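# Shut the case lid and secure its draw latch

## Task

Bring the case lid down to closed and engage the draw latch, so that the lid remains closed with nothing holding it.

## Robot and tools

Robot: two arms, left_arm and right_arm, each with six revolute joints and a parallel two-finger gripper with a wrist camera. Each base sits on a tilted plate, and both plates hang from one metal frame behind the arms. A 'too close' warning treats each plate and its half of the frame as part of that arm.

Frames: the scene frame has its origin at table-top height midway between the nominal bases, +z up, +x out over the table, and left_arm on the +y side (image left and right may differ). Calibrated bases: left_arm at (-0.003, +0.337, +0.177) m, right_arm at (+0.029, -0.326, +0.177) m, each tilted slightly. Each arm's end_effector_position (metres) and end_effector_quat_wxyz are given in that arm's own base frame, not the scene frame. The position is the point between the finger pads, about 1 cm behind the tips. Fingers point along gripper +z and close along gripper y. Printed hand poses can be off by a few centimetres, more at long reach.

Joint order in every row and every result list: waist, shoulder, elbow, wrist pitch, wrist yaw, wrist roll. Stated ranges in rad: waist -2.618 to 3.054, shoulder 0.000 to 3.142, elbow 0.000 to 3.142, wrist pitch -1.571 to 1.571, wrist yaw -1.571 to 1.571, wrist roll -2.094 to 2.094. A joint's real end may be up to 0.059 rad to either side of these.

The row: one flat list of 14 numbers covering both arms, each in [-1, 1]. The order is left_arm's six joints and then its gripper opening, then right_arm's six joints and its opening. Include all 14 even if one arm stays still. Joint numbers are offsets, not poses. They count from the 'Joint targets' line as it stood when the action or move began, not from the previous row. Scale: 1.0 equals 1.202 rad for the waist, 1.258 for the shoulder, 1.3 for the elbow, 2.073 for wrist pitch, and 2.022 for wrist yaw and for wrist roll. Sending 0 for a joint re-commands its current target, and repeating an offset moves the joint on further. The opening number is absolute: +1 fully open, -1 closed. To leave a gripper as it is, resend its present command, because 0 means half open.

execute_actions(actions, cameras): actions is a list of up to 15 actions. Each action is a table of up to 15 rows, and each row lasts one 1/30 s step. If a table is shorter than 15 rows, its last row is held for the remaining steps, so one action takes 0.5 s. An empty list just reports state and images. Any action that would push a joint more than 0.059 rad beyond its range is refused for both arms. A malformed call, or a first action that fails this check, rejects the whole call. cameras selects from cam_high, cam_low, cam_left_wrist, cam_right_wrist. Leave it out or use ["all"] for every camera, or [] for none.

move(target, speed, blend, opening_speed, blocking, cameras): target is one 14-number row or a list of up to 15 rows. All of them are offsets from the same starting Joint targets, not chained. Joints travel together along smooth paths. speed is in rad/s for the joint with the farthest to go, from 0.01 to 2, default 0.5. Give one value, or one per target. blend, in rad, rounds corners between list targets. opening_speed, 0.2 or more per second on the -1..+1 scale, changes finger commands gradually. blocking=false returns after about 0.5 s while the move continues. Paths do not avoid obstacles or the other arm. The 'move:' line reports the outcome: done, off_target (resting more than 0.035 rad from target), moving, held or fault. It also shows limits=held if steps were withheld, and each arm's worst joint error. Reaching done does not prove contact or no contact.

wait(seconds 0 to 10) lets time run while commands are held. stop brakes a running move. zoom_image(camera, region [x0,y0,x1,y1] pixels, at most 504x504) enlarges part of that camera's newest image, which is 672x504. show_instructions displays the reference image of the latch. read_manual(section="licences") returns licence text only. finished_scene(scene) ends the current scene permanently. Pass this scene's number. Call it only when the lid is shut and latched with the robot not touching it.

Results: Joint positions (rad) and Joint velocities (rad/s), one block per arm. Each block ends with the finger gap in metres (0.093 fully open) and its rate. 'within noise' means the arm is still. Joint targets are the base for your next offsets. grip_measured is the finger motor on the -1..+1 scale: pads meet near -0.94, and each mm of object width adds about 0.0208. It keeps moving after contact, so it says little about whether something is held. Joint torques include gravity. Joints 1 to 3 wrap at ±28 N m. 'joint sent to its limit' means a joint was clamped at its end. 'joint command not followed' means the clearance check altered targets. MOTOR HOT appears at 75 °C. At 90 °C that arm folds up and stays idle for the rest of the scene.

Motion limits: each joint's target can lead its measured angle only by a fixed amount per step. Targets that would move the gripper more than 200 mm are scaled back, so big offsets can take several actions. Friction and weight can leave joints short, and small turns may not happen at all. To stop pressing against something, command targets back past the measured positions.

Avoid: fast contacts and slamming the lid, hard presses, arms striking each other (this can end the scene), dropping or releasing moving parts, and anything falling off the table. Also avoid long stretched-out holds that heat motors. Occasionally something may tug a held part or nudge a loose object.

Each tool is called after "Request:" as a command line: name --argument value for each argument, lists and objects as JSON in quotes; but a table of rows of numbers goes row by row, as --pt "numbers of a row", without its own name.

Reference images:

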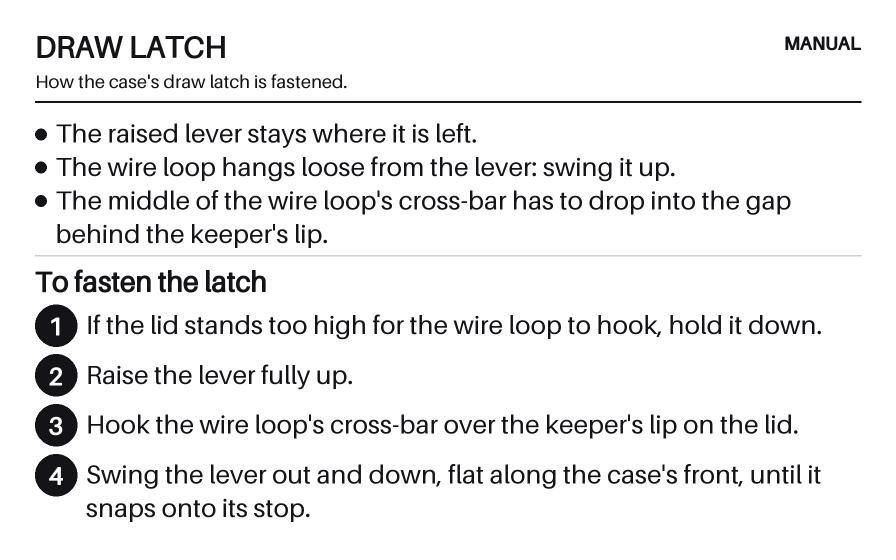

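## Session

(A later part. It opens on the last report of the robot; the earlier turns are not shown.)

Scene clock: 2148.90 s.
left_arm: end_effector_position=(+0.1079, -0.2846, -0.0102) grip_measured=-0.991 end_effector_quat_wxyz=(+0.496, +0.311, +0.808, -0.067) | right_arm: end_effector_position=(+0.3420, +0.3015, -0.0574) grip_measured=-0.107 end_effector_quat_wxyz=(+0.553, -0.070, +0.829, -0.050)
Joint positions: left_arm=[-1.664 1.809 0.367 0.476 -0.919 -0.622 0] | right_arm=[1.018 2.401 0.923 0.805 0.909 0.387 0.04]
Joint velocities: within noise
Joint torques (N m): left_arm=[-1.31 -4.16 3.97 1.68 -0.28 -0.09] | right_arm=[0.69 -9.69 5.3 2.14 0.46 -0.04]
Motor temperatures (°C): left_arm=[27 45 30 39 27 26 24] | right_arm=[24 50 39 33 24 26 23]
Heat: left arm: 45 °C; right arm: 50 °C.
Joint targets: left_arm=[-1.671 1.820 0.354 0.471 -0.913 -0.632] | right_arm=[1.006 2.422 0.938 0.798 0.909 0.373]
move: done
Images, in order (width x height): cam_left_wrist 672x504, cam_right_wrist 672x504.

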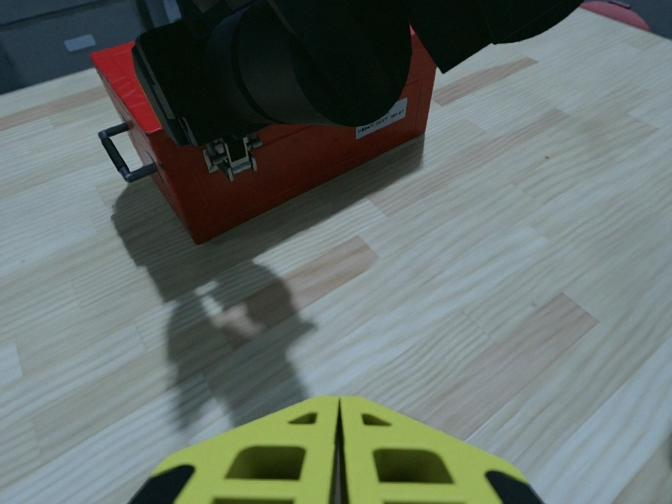

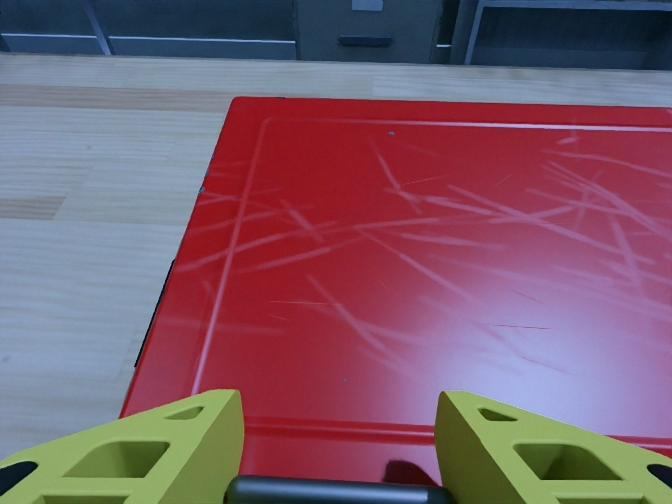

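Request:
move --target '[0,0,0,0,0,0,-1,0,0,0,0,0,0,-0.04]' --opening_speed 0.2 --cameras '["cam_right_wrist"]'

Request:
zoom_image --camera "cam_right_wrist" --region '[180, 380, 500, 504]'

Scene clock: 2152.83 s.
left_arm: end_effector_position=(+0.1079, -0.2846, -0.0102) grip_measured=-0.991 end_effector_quat_wxyz=(+0.496, +0.311, +0.808, -0.067) | right_arm: end_effector_position=(+0.3430, +0.3003, -0.0575) grip_measured=-0.042 end_effector_quat_wxyz=(+0.553, -0.071, +0.829, -0.052)
Joint positions: left_arm=[-1.664 1.809 0.367 0.476 -0.919 -0.622 0] | right_arm=[1.015 2.401 0.923 0.805 0.909 0.382 0.043]
Joint velocities: within noise
Joint torques (N m): left_arm=[-1.29 -4.21 3.95 1.69 -0.27 -0.1] | right_arm=[0.95 -9.73 5.3 2.14 0.47 -0.02]
Motor temperatures (°C): left_arm=[27 45 30 39 27 26 24] | right_arm=[24 49 39 34 24 26 23]
Heat: left arm: 45 °C; right arm: 49 °C.
Joint targets: left_arm=[-1.671 1.820 0.354 0.471 -0.913 -0.632] | right_arm=[1.006 2.422 0.938 0.797 0.909 0.373]
move: done
Images, in order (width x height): cam_right_wrist 672x504.

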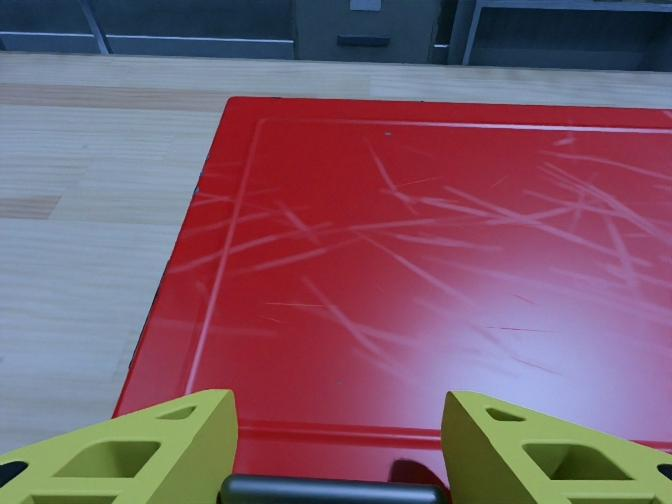

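Scaled by 1.575 from the camera's 672x504 image, which has a finer 960x720 frame.

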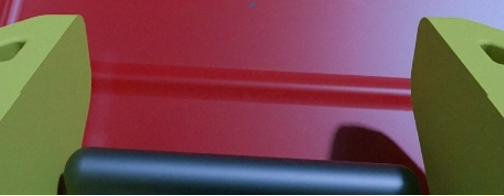

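Request:
move --target '[0,0,0,0,0,0,-1,0,0,0,0,0,0,0.1]' --opening_speed 0.2 --cameras '["cam_right_wrist","cam_left_wrist"]'

Request:
zoom_image --camera "cam_left_wrist" --region '[150, 80, 300, 220]'

Scene clock: 2156.33 s.
left_arm: end_effector_position=(+0.1079, -0.2846, -0.0102) grip_measured=-0.991 end_effector_quat_wxyz=(+0.496, +0.311, +0.808, -0.067) | right_arm: end_effector_position=(+0.3430, +0.3003, -0.0575) grip_measured=+0.098 end_effector_quat_wxyz=(+0.553, -0.071, +0.829, -0.052)
Joint positions: left_arm=[-1.664 1.809 0.367 0.476 -0.919 -0.622 0] | right_arm=[1.015 2.401 0.923 0.805 0.909 0.382 0.05]
Joint velocities: within noise
Joint torques (N m): left_arm=[-1.33 -4.15 3.97 1.7 -0.28 -0.09] | right_arm=[0.94 -9.73 5.29 2.14 0.46 0]
Motor temperatures (°C): left_arm=[27 44 30 39 27 26 24] | right_arm=[24 49 40 34 24 26 23]
Heat: left arm: 44 °C; right arm: 49 °C.
Joint targets: left_arm=[-1.671 1.820 0.354 0.471 -0.913 -0.632] | right_arm=[1.006 2.422 0.938 0.797 0.909 0.373]
move: done
Images, in order (width x height): cam_left_wrist 672x504, cam_right_wrist 672x504.

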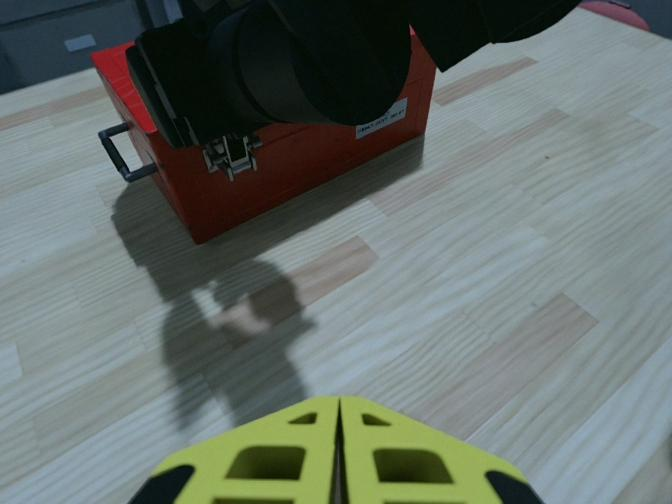

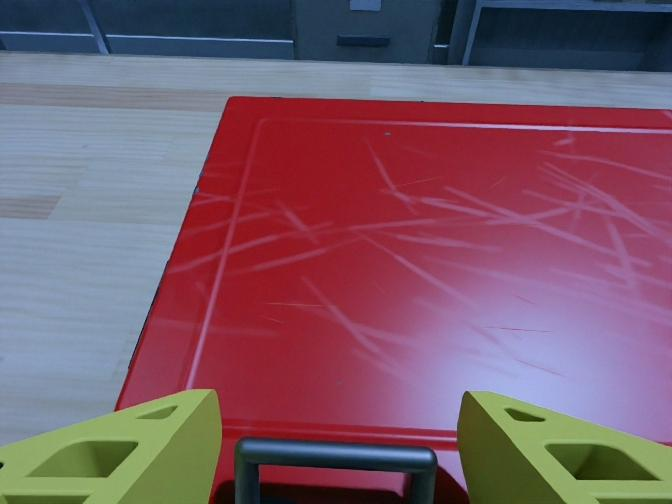

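Scaled by 3.360 from the camera's 672x504 image, which has a finer 960x720 frame.

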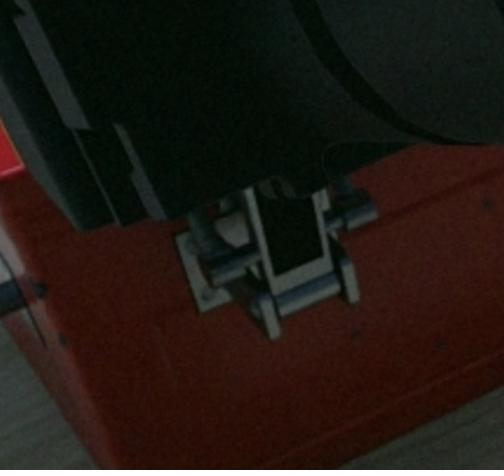

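Request:
move --pt "0 0 0 0 0 0 -1 0 0 0 0 0 0 0.35" --pt "0 0 0 0 0 0 -1 0.0738 -0.1681 -0.0452 -0.1123 0.0324 0.0480 0.35" --speed 0.25 --opening_speed 0.4 --cameras '["cam_right_wrist","cam_left_wrist"]'

Request:
zoom_image --camera "cam_left_wrist" --region '[150, 40, 330, 220]'

Scene clock: 2172.17 s.
left_arm: end_effector_position=(+0.1079, -0.2846, -0.0102) grip_measured=-0.991 end_effector_quat_wxyz=(+0.496, +0.311, +0.808, -0.067) | right_arm: end_effector_position=(+0.3166, +0.3093, -0.0210) grip_measured=+0.348 end_effector_quat_wxyz=(+0.547, -0.079, +0.831, -0.059)
Joint positions: left_arm=[-1.664 1.809 0.367 0.476 -0.919 -0.622 0] | right_arm=[1.091 2.235 0.895 0.58 0.962 0.461 0.062]
Joint velocities: within noise
Joint torques (N m): left_arm=[-1.33 -4.14 3.95 1.69 -0.28 -0.09] | right_arm=[1.74 -13.61 3.62 1.97 0.64 0.16]
Motor temperatures (°C): left_arm=[27 44 30 39 27 26 24] | right_arm=[24 48 40 35 24 26 23]
Heat: left arm: 44 °C; right arm: 48 °C.
Joint targets: left_arm=[-1.671 1.820 0.354 0.470 -0.913 -0.632] | right_arm=[1.095 2.210 0.880 0.565 0.974 0.470]
move: done
Images, in order (width x height): cam_left_wrist 672x504, cam_right_wrist 672x504.

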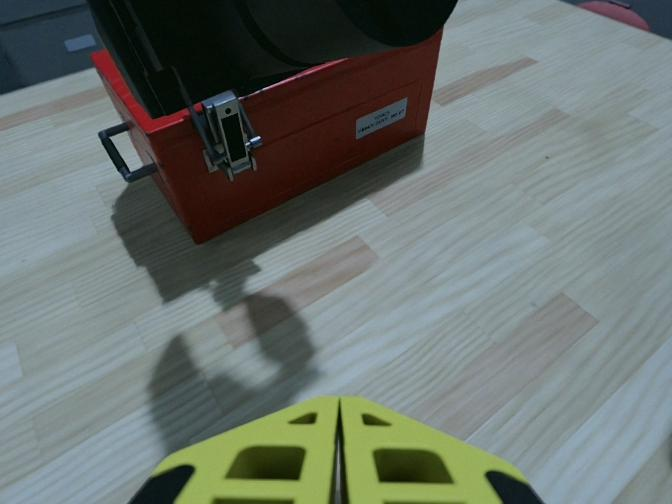

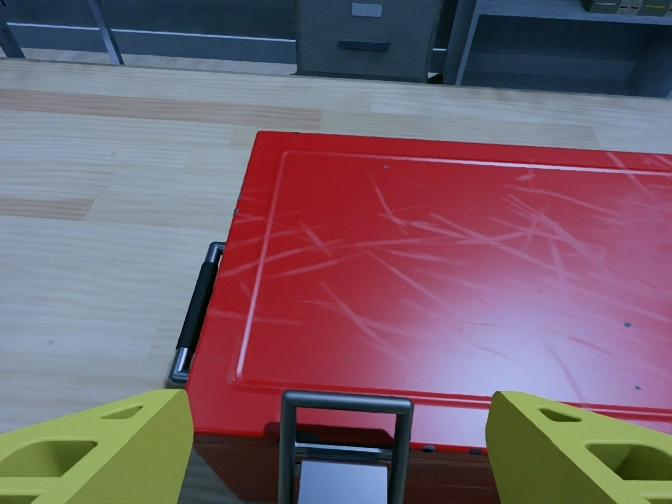

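Scaled by 2.800 from the camera's 672x504 image, which has a finer 960x720 frame.

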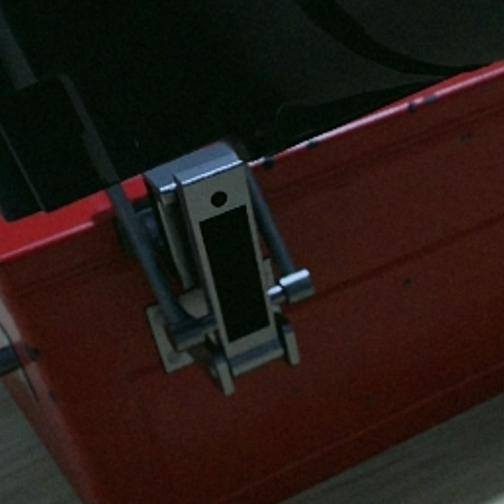

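Request:
move --target '[0,0,0,0,0,0,-1,0.0950,0.0408,0.0888,-0.2540,0,0.2369,0.35]' --speed 0.3 --cameras '["cam_right_wrist","cam_left_wrist"]'

Request:
zoom_image --camera "cam_left_wrist" --region '[150, 40, 330, 220]'

Scene clock: 2186.87 s.
left_arm: end_effector_position=(+0.1079, -0.2846, -0.0102) grip_measured=-0.991 end_effector_quat_wxyz=(+0.496, +0.311, +0.808, -0.067) | right_arm: end_effector_position=(+0.2624, +0.2980, -0.0567) grip_measured=+0.348 end_effector_quat_wxyz=(+0.474, -0.035, +0.876, -0.083)
Joint positions: left_arm=[-1.664 1.809 0.367 0.476 -0.919 -0.622 0] | right_arm=[1.204 2.245 0.971 0.052 0.963 0.939 0.062]
Joint velocities: within noise
Joint torques (N m): left_arm=[-1.29 -4.15 3.97 1.68 -0.28 -0.09] | right_arm=[1.59 -9.24 6.46 1.33 0.84 0.15]
Motor temperatures (°C): left_arm=[27 44 30 39 27 26 24] | right_arm=[24 50 40 35 24 26 23]
Heat: left arm: 44 °C; right arm: 50 °C.
Joint targets: left_arm=[-1.671 1.820 0.354 0.471 -0.913 -0.632] | right_arm=[1.209 2.262 0.995 0.038 0.974 0.949]
move: done
Images, in order (width x height): cam_left_wrist 672x504, cam_right_wrist 672x504.

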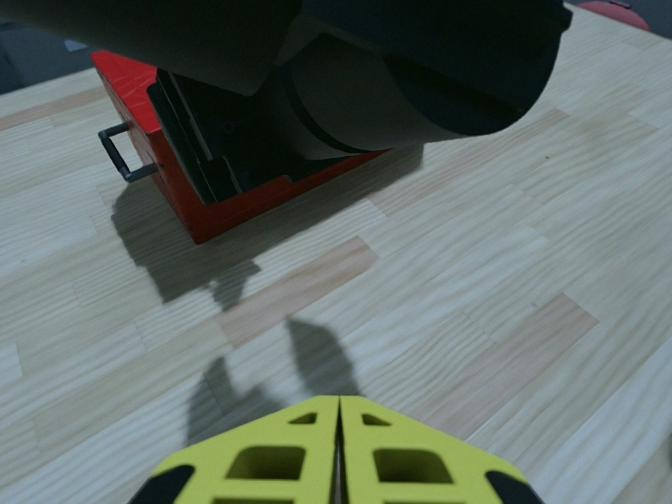

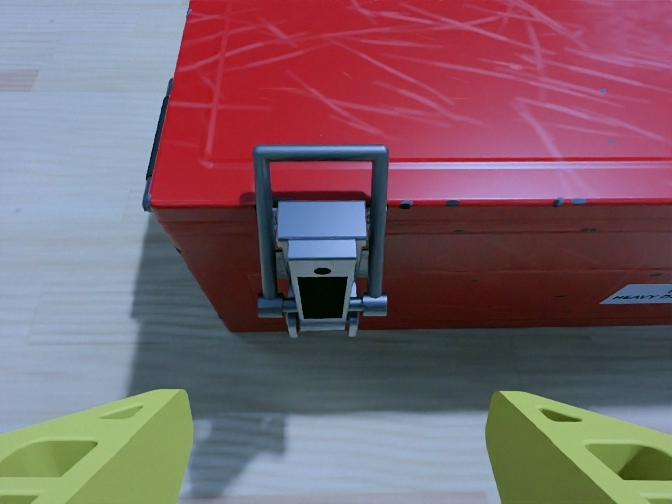

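Scaled by 2.800 from the camera's 672x504 image, which has a finer 960x720 frame.

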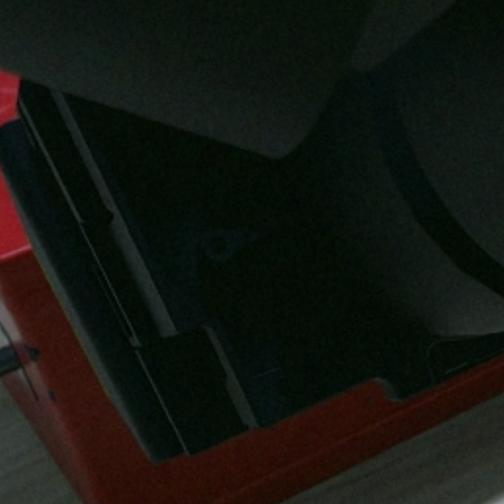

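Request:
move --target '[0,0,0,0,0,0,-1,-0.0590,0.0422,0.0251,0.0542,-0.0141,-0.0551,-0.3]' --speed 0.25 --cameras '["cam_right_wrist"]'

Scene clock: 2197.93 s.
left_arm: end_effector_position=(+0.1079, -0.2846, -0.0102) grip_measured=-0.991 end_effector_quat_wxyz=(+0.496, +0.311, +0.808, -0.067) | right_arm: end_effector_position=(+0.2877, +0.2973, -0.0638) grip_measured=-0.298 end_effector_quat_wxyz=(+0.480, -0.032, +0.872, -0.091)
Joint positions: left_arm=[-1.664 1.809 0.367 0.476 -0.919 -0.622 0] | right_arm=[1.142 2.297 1.005 0.143 0.961 0.847 0.031]
Joint velocities: within noise
Joint torques (N m): left_arm=[-1.32 -4.15 3.95 1.69 -0.27 -0.09] | right_arm=[1.07 -9.69 6.39 1.65 0.53 0.04]
Motor temperatures (°C): left_arm=[27 44 30 39 27 26 24] | right_arm=[24 48 41 33 24 26 23]
Heat: left arm: 44 °C; right arm: 48 °C.
Joint targets: left_arm=[-1.671 1.820 0.354 0.471 -0.913 -0.632] | right_arm=[1.138 2.314 1.028 0.151 0.946 0.838]
move: done
Images, in order (width x height): cam_right_wrist 672x504.

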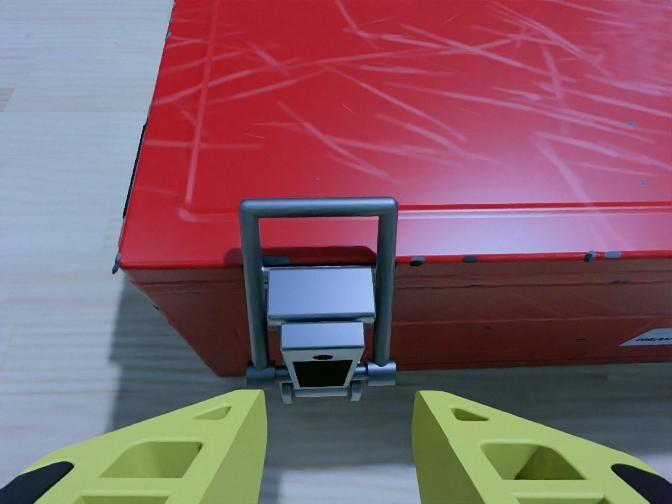

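Request:
move --target '[0,0,0,0,0,0,-1,-0.0418,0.0283,0.0158,0.0418,-0.0168,-0.0410,-0.3]' --speed 0.2 --cameras '["cam_right_wrist","cam_left_wrist"]'

Scene clock: 2208.27 s.
left_arm: end_effector_position=(+0.1079, -0.2846, -0.0102) grip_measured=-0.991 end_effector_quat_wxyz=(+0.496, +0.311, +0.808, -0.067) | right_arm: end_effector_position=(+0.3066, +0.2995, -0.0705) grip_measured=-0.298 end_effector_quat_wxyz=(+0.478, -0.034, +0.874, -0.085)
Joint positions: left_arm=[-1.664 1.809 0.367 0.476 -0.919 -0.622 0] | right_arm=[1.093 2.332 1.025 0.23 0.927 0.764 0.031]
Joint velocities: within noise
Joint torques (N m): left_arm=[-1.32 -4.18 3.96 1.69 -0.28 -0.09] | right_arm=[1.07 -9.95 6.41 1.81 0.44 0.03]
Motor temperatures (°C): left_arm=[27 44 30 39 27 26 24] | right_arm=[24 48 41 33 24 26 23]
Heat: left arm: 44 °C; right arm: 48 °C.
Joint targets: left_arm=[-1.671 1.820 0.354 0.471 -0.913 -0.632] | right_arm=[1.088 2.350 1.048 0.237 0.912 0.754]
move: done
Images, in order (width x height): cam_left_wrist 672x504, cam_right_wrist 672x504.

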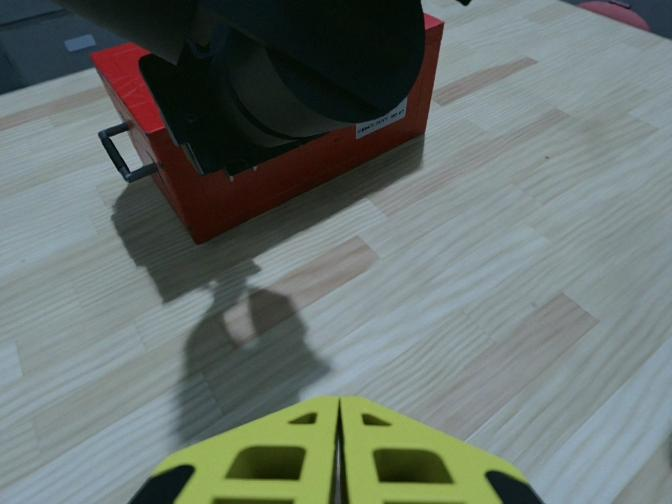

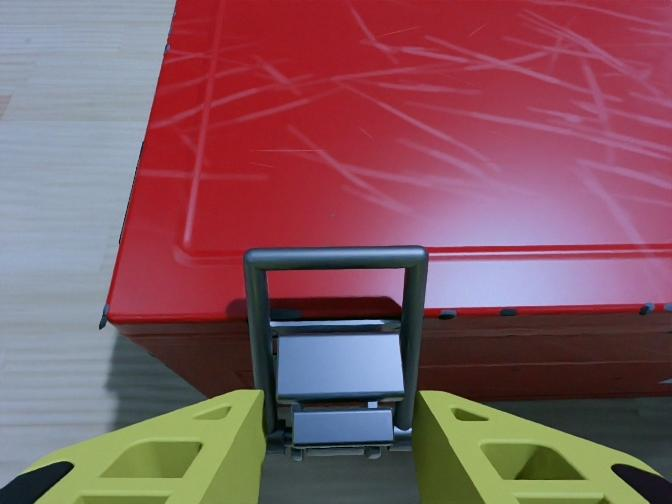

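Request:
move --target '[0,0,0,0,0,0,-1,0,0,0,0,0,0,-0.72]' --opening_speed 0.5 --cameras '["cam_right_wrist","cam_left_wrist"]'

Scene clock: 2212.63 s.
left_arm: end_effector_position=(+0.1079, -0.2846, -0.0102) grip_measured=-0.991 end_effector_quat_wxyz=(+0.496, +0.311, +0.808, -0.067) | right_arm: end_effector_position=(+0.3068, +0.2996, -0.0704) grip_measured=-0.608 end_effector_quat_wxyz=(+0.478, -0.035, +0.873, -0.085)
Joint positions: left_arm=[-1.664 1.809 0.367 0.476 -0.919 -0.622 0] | right_arm=[1.093 2.332 1.026 0.23 0.927 0.762 0.016]
Joint velocities: within noise
Joint torques (N m): left_arm=[-1.28 -4.14 4 1.69 -0.28 -0.09] | right_arm=[1.11 -9.96 6.37 1.81 0.49 0.02]
Motor temperatures (°C): left_arm=[27 44 30 39 27 26 24] | right_arm=[24 48 41 33 24 26 23]
Heat: left arm: 44 °C; right arm: 48 °C.
Joint targets: left_arm=[-1.671 1.820 0.354 0.471 -0.913 -0.632] | right_arm=[1.088 2.350 1.048 0.237 0.912 0.755]
move: done
Images, in order (width x height): cam_left_wrist 672x504, cam_right_wrist 672x504.

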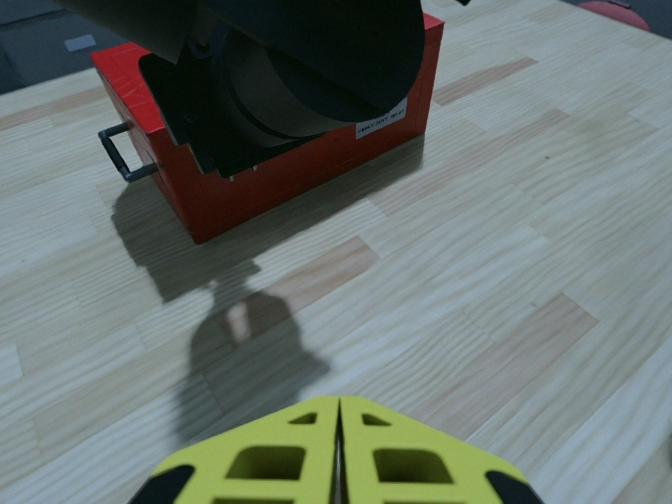

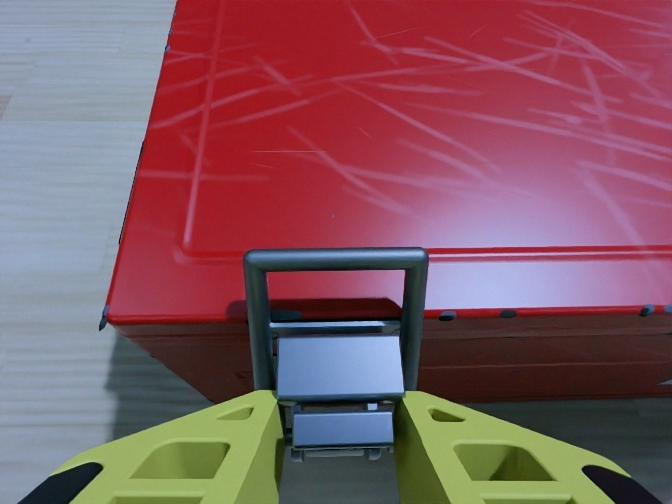

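Request:
move --pt "0 0 0 0 0 0 -1 0.0288 0.0020 -0.0118 -0.0116 0.0109 0.0252 -0.72" --pt "0 0 0 0 0 0 -1 0.0541 0.0117 -0.0219 -0.0178 0.0173 0.0490 -0.72" --speed 0.15 --blend 0.02 --cameras '["cam_right_wrist","cam_left_wrist"]'

Request:
zoom_image --camera "cam_right_wrist" --region '[220, 240, 470, 504]'

Scene clock: 2225.00 s.
left_arm: end_effector_position=(+0.1079, -0.2846, -0.0102) grip_measured=-0.991 end_effector_quat_wxyz=(+0.496, +0.311, +0.808, -0.067) | right_arm: end_effector_position=(+0.3004, +0.2994, -0.0712) grip_measured=-0.608 end_effector_quat_wxyz=(+0.490, -0.021, +0.867, -0.086)
Joint positions: left_arm=[-1.664 1.809 0.367 0.476 -0.919 -0.622 0] | right_arm=[1.117 2.346 1.026 0.223 0.969 0.816 0.016]
Joint velocities: within noise
Joint torques (N m): left_arm=[-1.26 -4.18 3.95 1.69 -0.28 -0.09] | right_arm=[4.21 -9.87 4.12 1.41 0.43 0.41]
Motor temperatures (°C): left_arm=[27 43 30 39 27 26 24] | right_arm=[24 49 41 33 24 26 24]
Heat: left arm: 43 °C; right arm: 49 °C.
Joint targets: left_arm=[-1.671 1.820 0.354 0.471 -0.913 -0.632] | right_arm=[1.153 2.365 1.020 0.200 0.947 0.854]
move: off_target (right_arm); right_arm: the wrist roll is farthest, 0.038 rad from its target
Images, in order (width x height): cam_left_wrist 672x504, cam_right_wrist 672x504.

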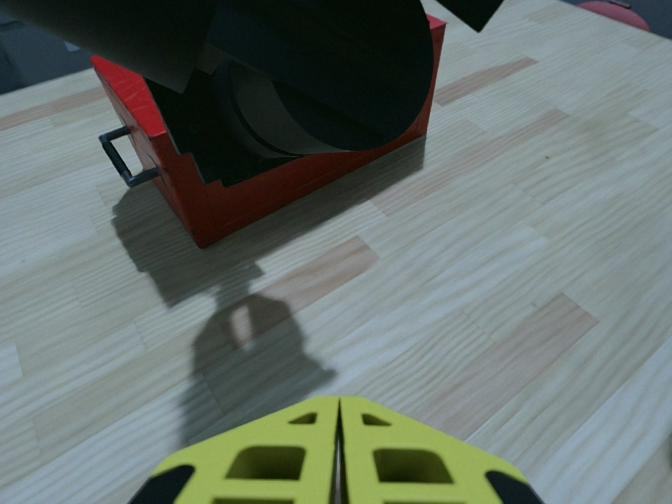

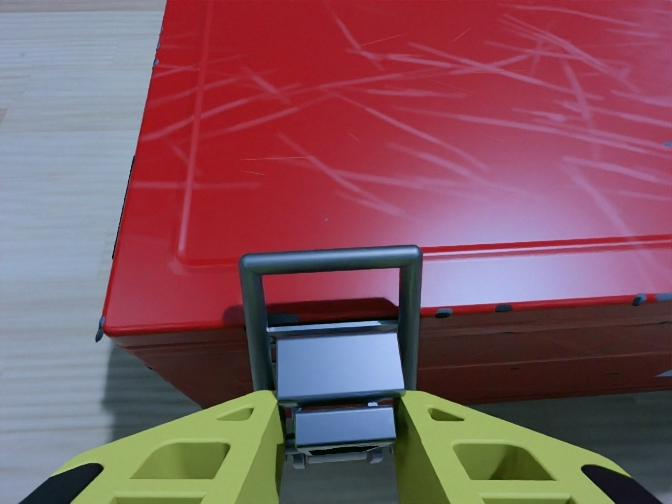

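Scaled by 1.909 from the camera's 672x504 image, which has a finer 960x720 frame.

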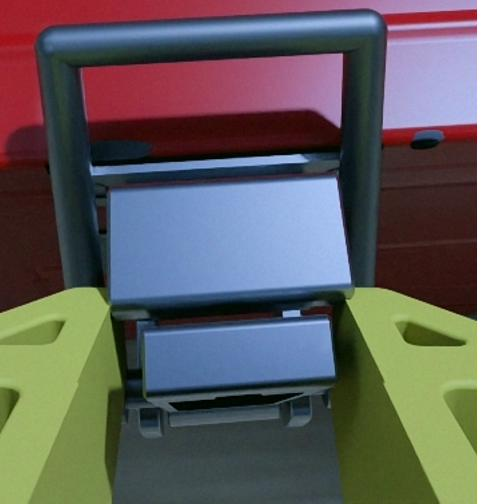

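Request:
move --pt "0 0 0 0 0 0 -1 0.0066 0.0362 -0.0640 0.1555 0.0598 -0.0809 -0.65" --pt "0 0 0 0 0 0 -1 0.0686 0.1315 -0.0942 0.2636 0.1145 -0.0970 -0.65" --speed 0.2 --blend 0.03 --cameras '["cam_right_wrist","cam_left_wrist"]'

Request:
zoom_image --camera "cam_right_wrist" --region '[220, 240, 470, 504]'

Scene clock: 2248.67 s.
left_arm: end_effector_position=(+0.1079, -0.2846, -0.0102) grip_measured=-0.991 end_effector_quat_wxyz=(+0.496, +0.311, +0.808, -0.067) | right_arm: end_effector_position=(+0.2812, +0.2971, -0.0761) grip_measured=-0.637 end_effector_quat_wxyz=(+0.598, -0.025, +0.797, -0.085)
Joint positions: left_arm=[-1.664 1.809 0.367 0.476 -0.919 -0.622 0] | right_arm=[1.207 2.504 0.916 0.746 1.2 0.634 0.015]
Joint velocities: within noise
Joint torques (N m): left_arm=[-1.31 -4.19 3.99 1.7 -0.28 -0.1] | right_arm=[3.48 -8.99 1.99 1.96 0.39 0.32]
Motor temperatures (°C): left_arm=[27 43 30 39 27 26 24] | right_arm=[25 46 39 32 24 26 24]
Heat: left arm: 43 °C; right arm: 46 °C.
Joint targets: left_arm=[-1.671 1.820 0.354 0.471 -0.913 -0.632] | right_arm=[1.235 2.530 0.897 0.747 1.178 0.657]
move: done
Images, in order (width x height): cam_left_wrist 672x504, cam_right_wrist 672x504.

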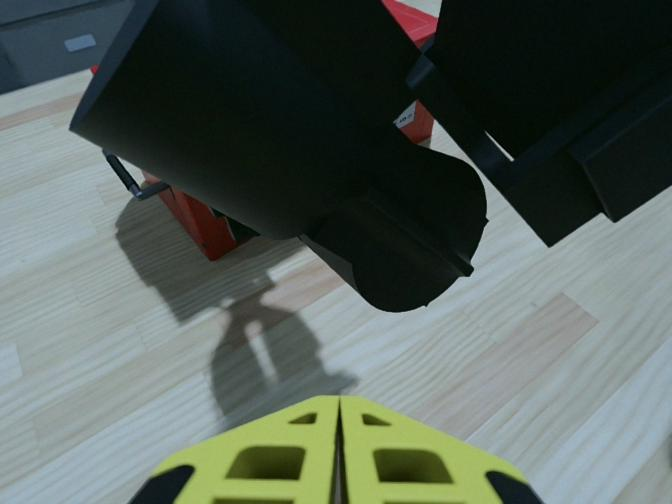

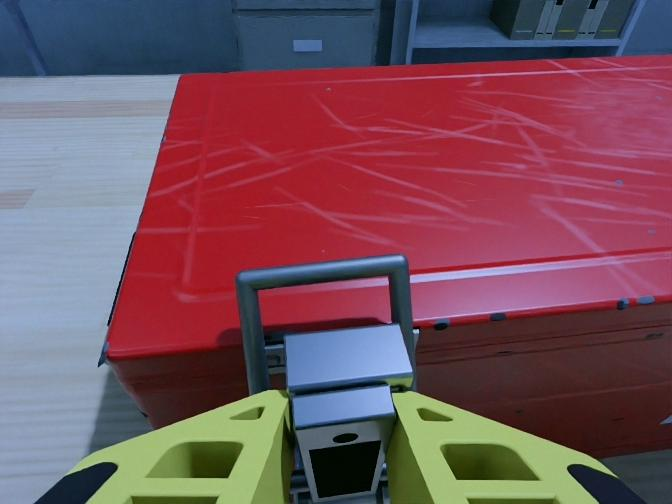

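Scaled by 1.909 from the camera's 672x504 image, which has a finer 960x720 frame.

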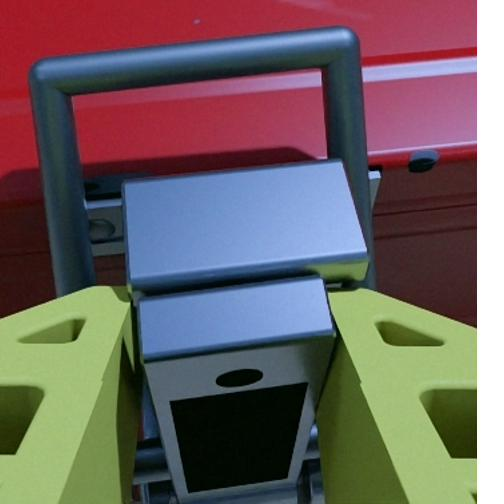

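Request:
move --target '[0.93,0,0,0,0.45,0.3,-1,0,0,0,0,0,0,-0.65]' --speed 0.9 --cameras '["cam_low"]'

Scene clock: 2297.47 s.
left_arm: end_effector_position=(+0.1606, -0.2618, -0.0266) grip_measured=-0.991 end_effector_quat_wxyz=(+0.449, +0.276, +0.850, -0.027) | right_arm: end_effector_position=(+0.2812, +0.2972, -0.0760) grip_measured=-0.637 end_effector_quat_wxyz=(+0.598, -0.025, +0.797, -0.085)
Joint positions: left_arm=[-1.409 1.809 0.367 0.475 -0.762 -0.534 0] | right_arm=[1.207 2.504 0.916 0.747 1.2 0.633 0.015]
Joint velocities: within noise
Joint torques (N m): left_arm=[-1.59 -5.24 5.22 1.81 -0.26 0.01] | right_arm=[3.48 -8.98 2.04 1.89 0.39 0.3]
Motor temperatures (°C): left_arm=[27 42 30 38 27 26 24] | right_arm=[25 45 37 33 24 26 24]
Heat: left arm: 42 °C; right arm: 45 °C.
Joint targets: left_arm=[-1.416 1.809 0.367 0.476 -0.760 -0.535] | right_arm=[1.235 2.530 0.897 0.747 1.178 0.657]
move: held (left_arm; a check stopped the path); limits=held; left_arm: the waist is farthest, 0.855 rad from its target
joint command not followed: on one or more control steps a check withheld the commanded joint targets of the left arm, and it was not sent them on those steps.
cause: the commanded joint targets, or the way to them, would bring a part of the robot too close to another arm (this arm's wrist camera and the right arm's wrist (the part past the wrist pitch)).
Images, in order (width x height): cam_low 672x504.

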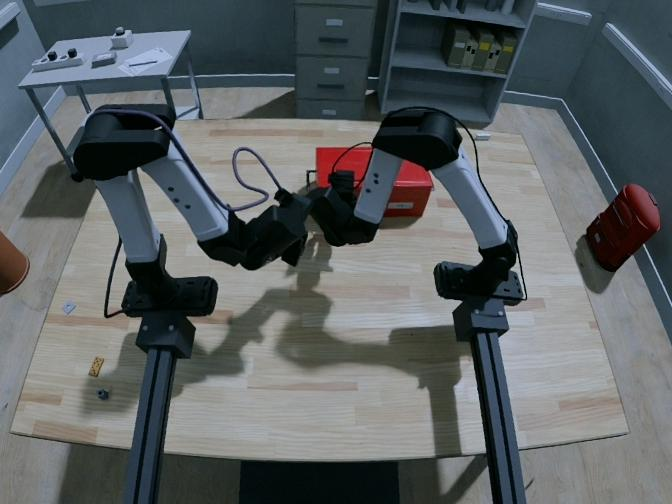

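Request:
move --pt "0 -0.42 0 0 0 0 -1 0 0 0 0 0 0 -0.65" --pt "0.84 -0.42 0 0.1 0.4 0.25 -1 0 0 0 0 0 0 -0.65" --speed 0.9 --cameras '["cam_low","cam_left_wrist"]'

Scene clock: 2300.70 s.
left_arm: end_effector_position=(+0.1606, -0.2618, -0.0266) grip_measured=-0.991 end_effector_quat_wxyz=(+0.449, +0.276, +0.850, -0.027) | right_arm: end_effector_position=(+0.2812, +0.2972, -0.0760) grip_measured=-0.637 end_effector_quat_wxyz=(+0.598, -0.025, +0.797, -0.085)
Joint positions: left_arm=[-1.409 1.809 0.367 0.475 -0.762 -0.534 0] | right_arm=[1.207 2.504 0.916 0.747 1.2 0.633 0.015]
Joint velocities: within noise
Joint torques (N m): left_arm=[-0.96 -5.23 5.18 1.82 -0.27 0.02] | right_arm=[3.47 -8.96 2.04 1.89 0.39 0.3]
Motor temperatures (°C): left_arm=[27 42 30 39 27 26 24] | right_arm=[25 45 37 33 24 26 24]
Heat: left arm: 42 °C; right arm: 45 °C.
Joint targets: left_arm=[-1.409 1.809 0.367 0.475 -0.762 -0.534] | right_arm=[1.235 2.530 0.897 0.747 1.178 0.657]
move: held (left_arm; a check stopped the path); path passed 0 of 2 targets; limits=held; left_arm: the waist is farthest, 1.002 rad from its target
joint command not followed: on one or more control steps a check withheld the commanded joint targets of the left arm, and it was not sent them on those steps.
cause: the commanded joint targets, or the way to them, would bring a part of the robot too close to another arm (this arm's fingers and the right arm's wrist (the part past the wrist pitch), at the place that arm is still heading or pushing toward).
Images, in order (width x height): cam_low 672x504, cam_left_wrist 672x504.

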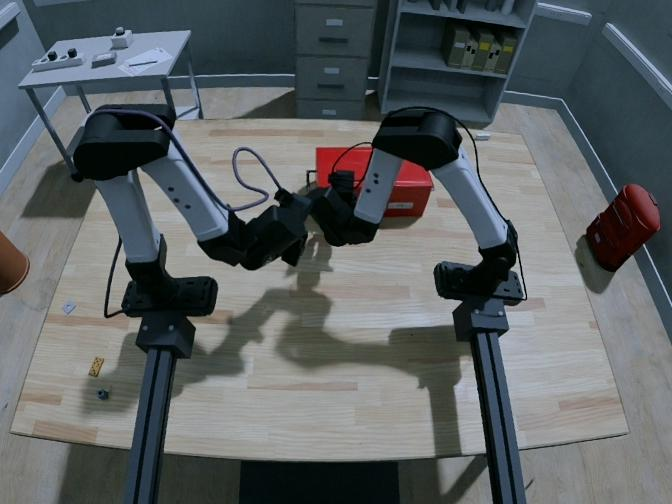

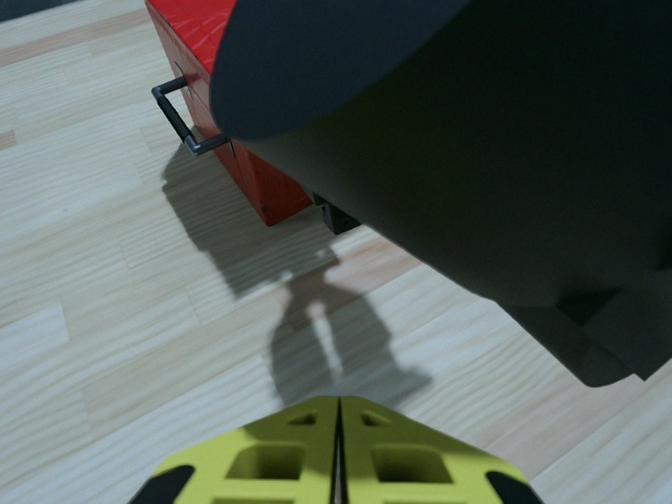

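Request:
move --pt "-0.25 0 0 0 -0.08 -0.05 -1 0 0 0 0 0 0 -0.65" --pt "-0.25 -0.5 0 0 0 0 -1 0 0 0 0 0 0 -0.65" --pt "0.84 -0.5 0 0.1 0.4 0.25 -1 0 0 0 0 0 0 -0.65" --speed 0.9 --cameras '["cam_low","cam_left_wrist"]'

Scene clock: 2307.07 s.
left_arm: end_effector_position=(+0.3386, -0.1521, +0.1794) grip_measured=-0.991 end_effector_quat_wxyz=(+0.626, +0.151, +0.749, -0.156) | right_arm: end_effector_position=(+0.2812, +0.2972, -0.0760) grip_measured=-0.637 end_effector_quat_wxyz=(+0.598, -0.025, +0.797, -0.085)
Joint positions: left_arm=[-0.405 1.188 0.367 0.653 0.037 -0.04 0] | right_arm=[1.207 2.504 0.916 0.747 1.2 0.633 0.015]
Joint velocities: within noise
Joint torques (N m): left_arm=[-0.68 -3.95 7.73 2.71 0.2 0.15] | right_arm=[3.48 -8.96 2.04 1.89 0.39 0.3]
Motor temperatures (°C): left_arm=[27 42 30 39 27 26 24] | right_arm=[25 44 37 33 24 26 24]
Heat: left arm: 42 °C; right arm: 44 °C.
Joint targets: left_arm=[-0.399 1.180 0.367 0.682 0.047 -0.028] | right_arm=[1.235 2.530 0.897 0.747 1.178 0.658]
move: done
Images, in order (width x height): cam_low 672x504, cam_left_wrist 672x504.

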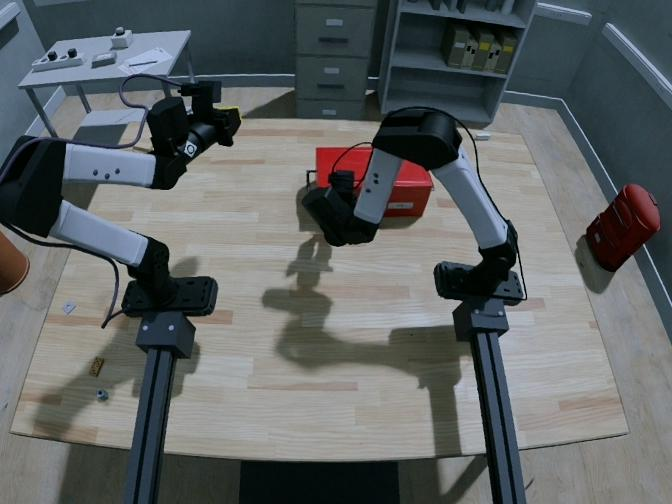

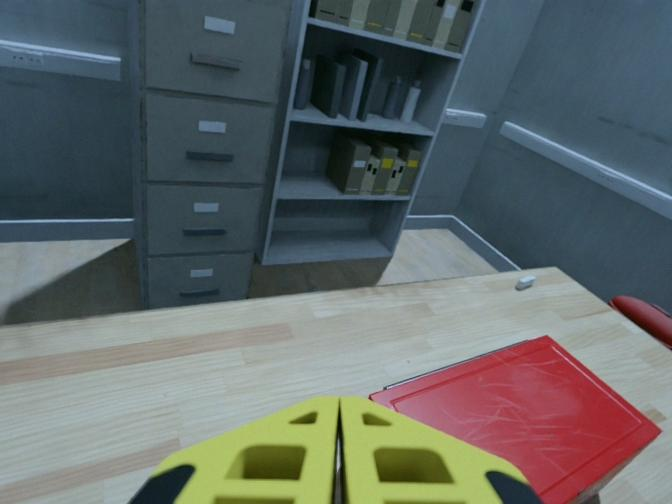

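Request:
move --pt "0.2487 0.55 0.1 0.1 0.38 0.246 -1 0 0 0 0 0 0 -0.65" --pt "0.2487 1.0 0.3562 0.356 0.3823 0.2463 -1 0 0 0 0 0 0 -0.65" --speed 0.8 --cameras '["cam_low","cam_left_wrist"]'

Scene clock: 2320.80 s.
left_arm: end_effector_position=(+0.4363, -0.1694, -0.0046) grip_measured=-0.991 end_effector_quat_wxyz=(+0.617, +0.436, +0.623, -0.204) | right_arm: end_effector_position=(+0.2812, +0.2972, -0.0760) grip_measured=-0.637 end_effector_quat_wxyz=(+0.598, -0.025, +0.797, -0.085)
Joint positions: left_arm=[-0.107 2.427 0.805 1.393 0.81 0.459 0] | right_arm=[1.207 2.504 0.916 0.747 1.2 0.633 0.015]
Joint velocities: within noise
Joint torques (N m): left_arm=[-1.77 -8.95 5.61 2.4 0.27 0.12] | right_arm=[3.48 -8.98 2.03 1.89 0.39 0.3]
Motor temperatures (°C): left_arm=[27 42 31 43 27 26 24] | right_arm=[25 44 37 33 24 26 24]
Heat: left arm: 43 °C; right arm: 44 °C.
Joint targets: left_arm=[-0.100 2.438 0.830 1.420 0.820 0.470] | right_arm=[1.235 2.530 0.897 0.747 1.178 0.658]
move: done
Images, in order (width x height): cam_low 672x504, cam_left_wrist 672x504.

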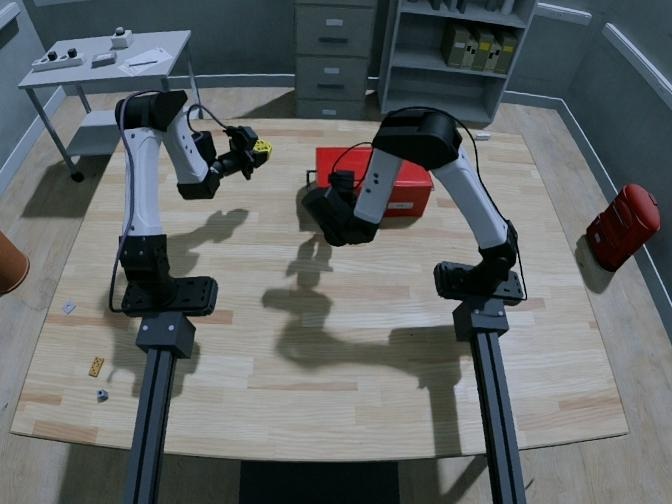

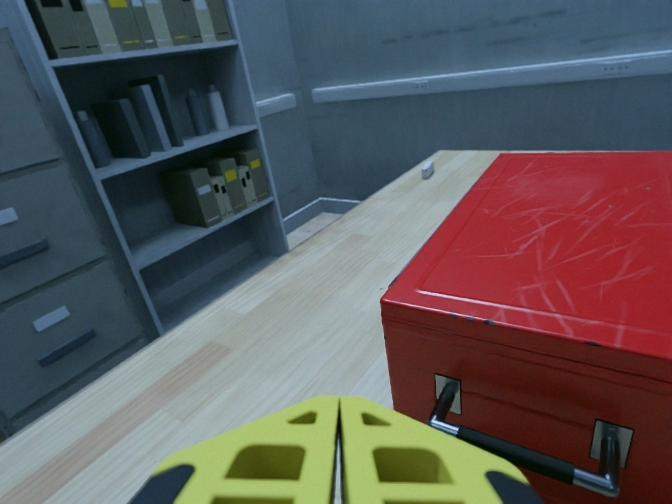

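Request:
move --pt "0 0.3514 0 0 0 0 -1 0 0 0 0 0 0 -0.65" --pt "-0.3661 0.3514 0 0 0 0 -1 0 0 0 0 0 0 -0.65" --pt "-0.3659 0.387 0.1142 -0.0015 0.0014 0.0003 -1 0 0 0 0 0 0 -0.65" --speed '[0.6,0.4,0.3]' --cameras '["cam_low","cam_left_wrist","cam_right_wrist"]'

Scene clock: 2327.17 s.
left_arm: end_effector_position=(+0.2716, -0.3092, -0.1760) grip_measured=-0.991 end_effector_quat_wxyz=(+0.425, +0.561, +0.601, -0.378) | right_arm: end_effector_position=(+0.2805, +0.2963, -0.0761) grip_measured=-0.637 end_effector_quat_wxyz=(+0.598, -0.026, +0.796, -0.086)
Joint positions: left_arm=[-0.535 2.918 0.943 1.406 0.859 0.474 0] | right_arm=[1.208 2.504 0.912 0.751 1.202 0.63 0.015]
Joint velocities: within noise
Joint torques (N m): left_arm=[-2.62 -9.37 4.81 2.11 -0.07 -0.01] | right_arm=[3.4 -8.94 2.32 1.83 0.37 0.32]
Motor temperatures (°C): left_arm=[27 43 31 42 27 26 24] | right_arm=[25 44 36 33 24 26 24]
Heat: left arm: 43 °C; right arm: 44 °C.
Joint targets: left_arm=[-0.540 2.925 0.978 1.417 0.823 0.471] | right_arm=[1.236 2.530 0.897 0.747 1.178 0.657]
move: off_target (left_arm); left_arm: the wrist yaw is farthest, 0.036 rad from its target
Images, in order (width x height): cam_low 672x504, cam_left_wrist 672x504, cam_right_wrist 672x504.

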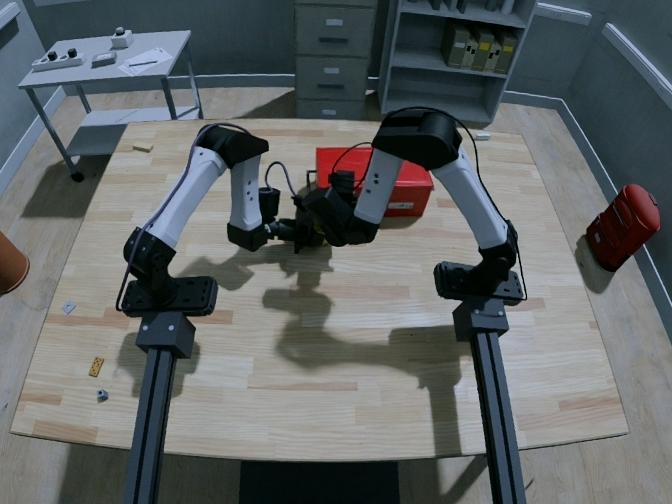

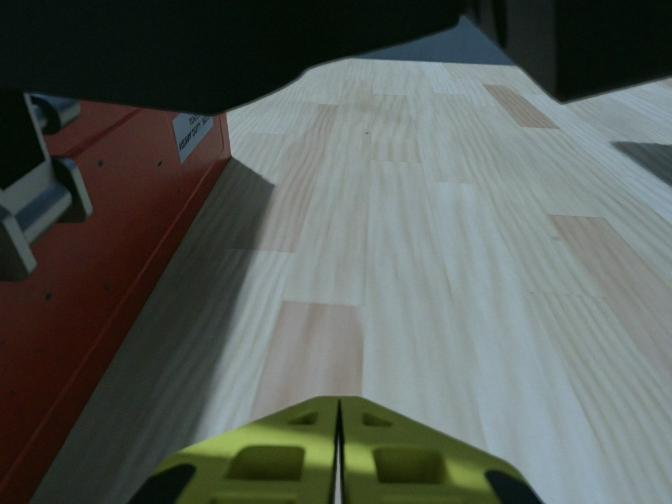

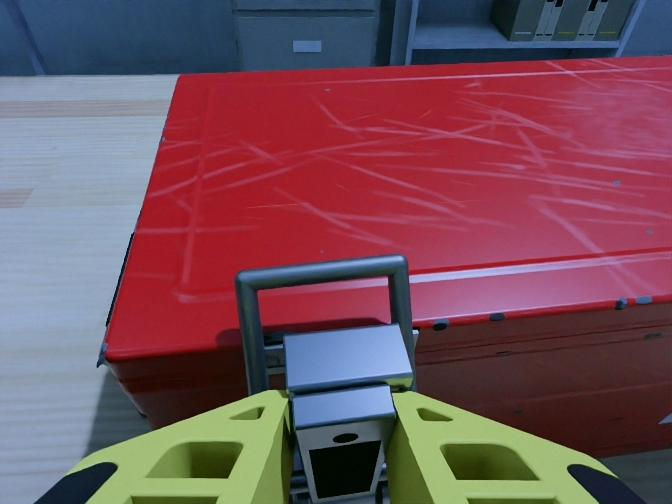

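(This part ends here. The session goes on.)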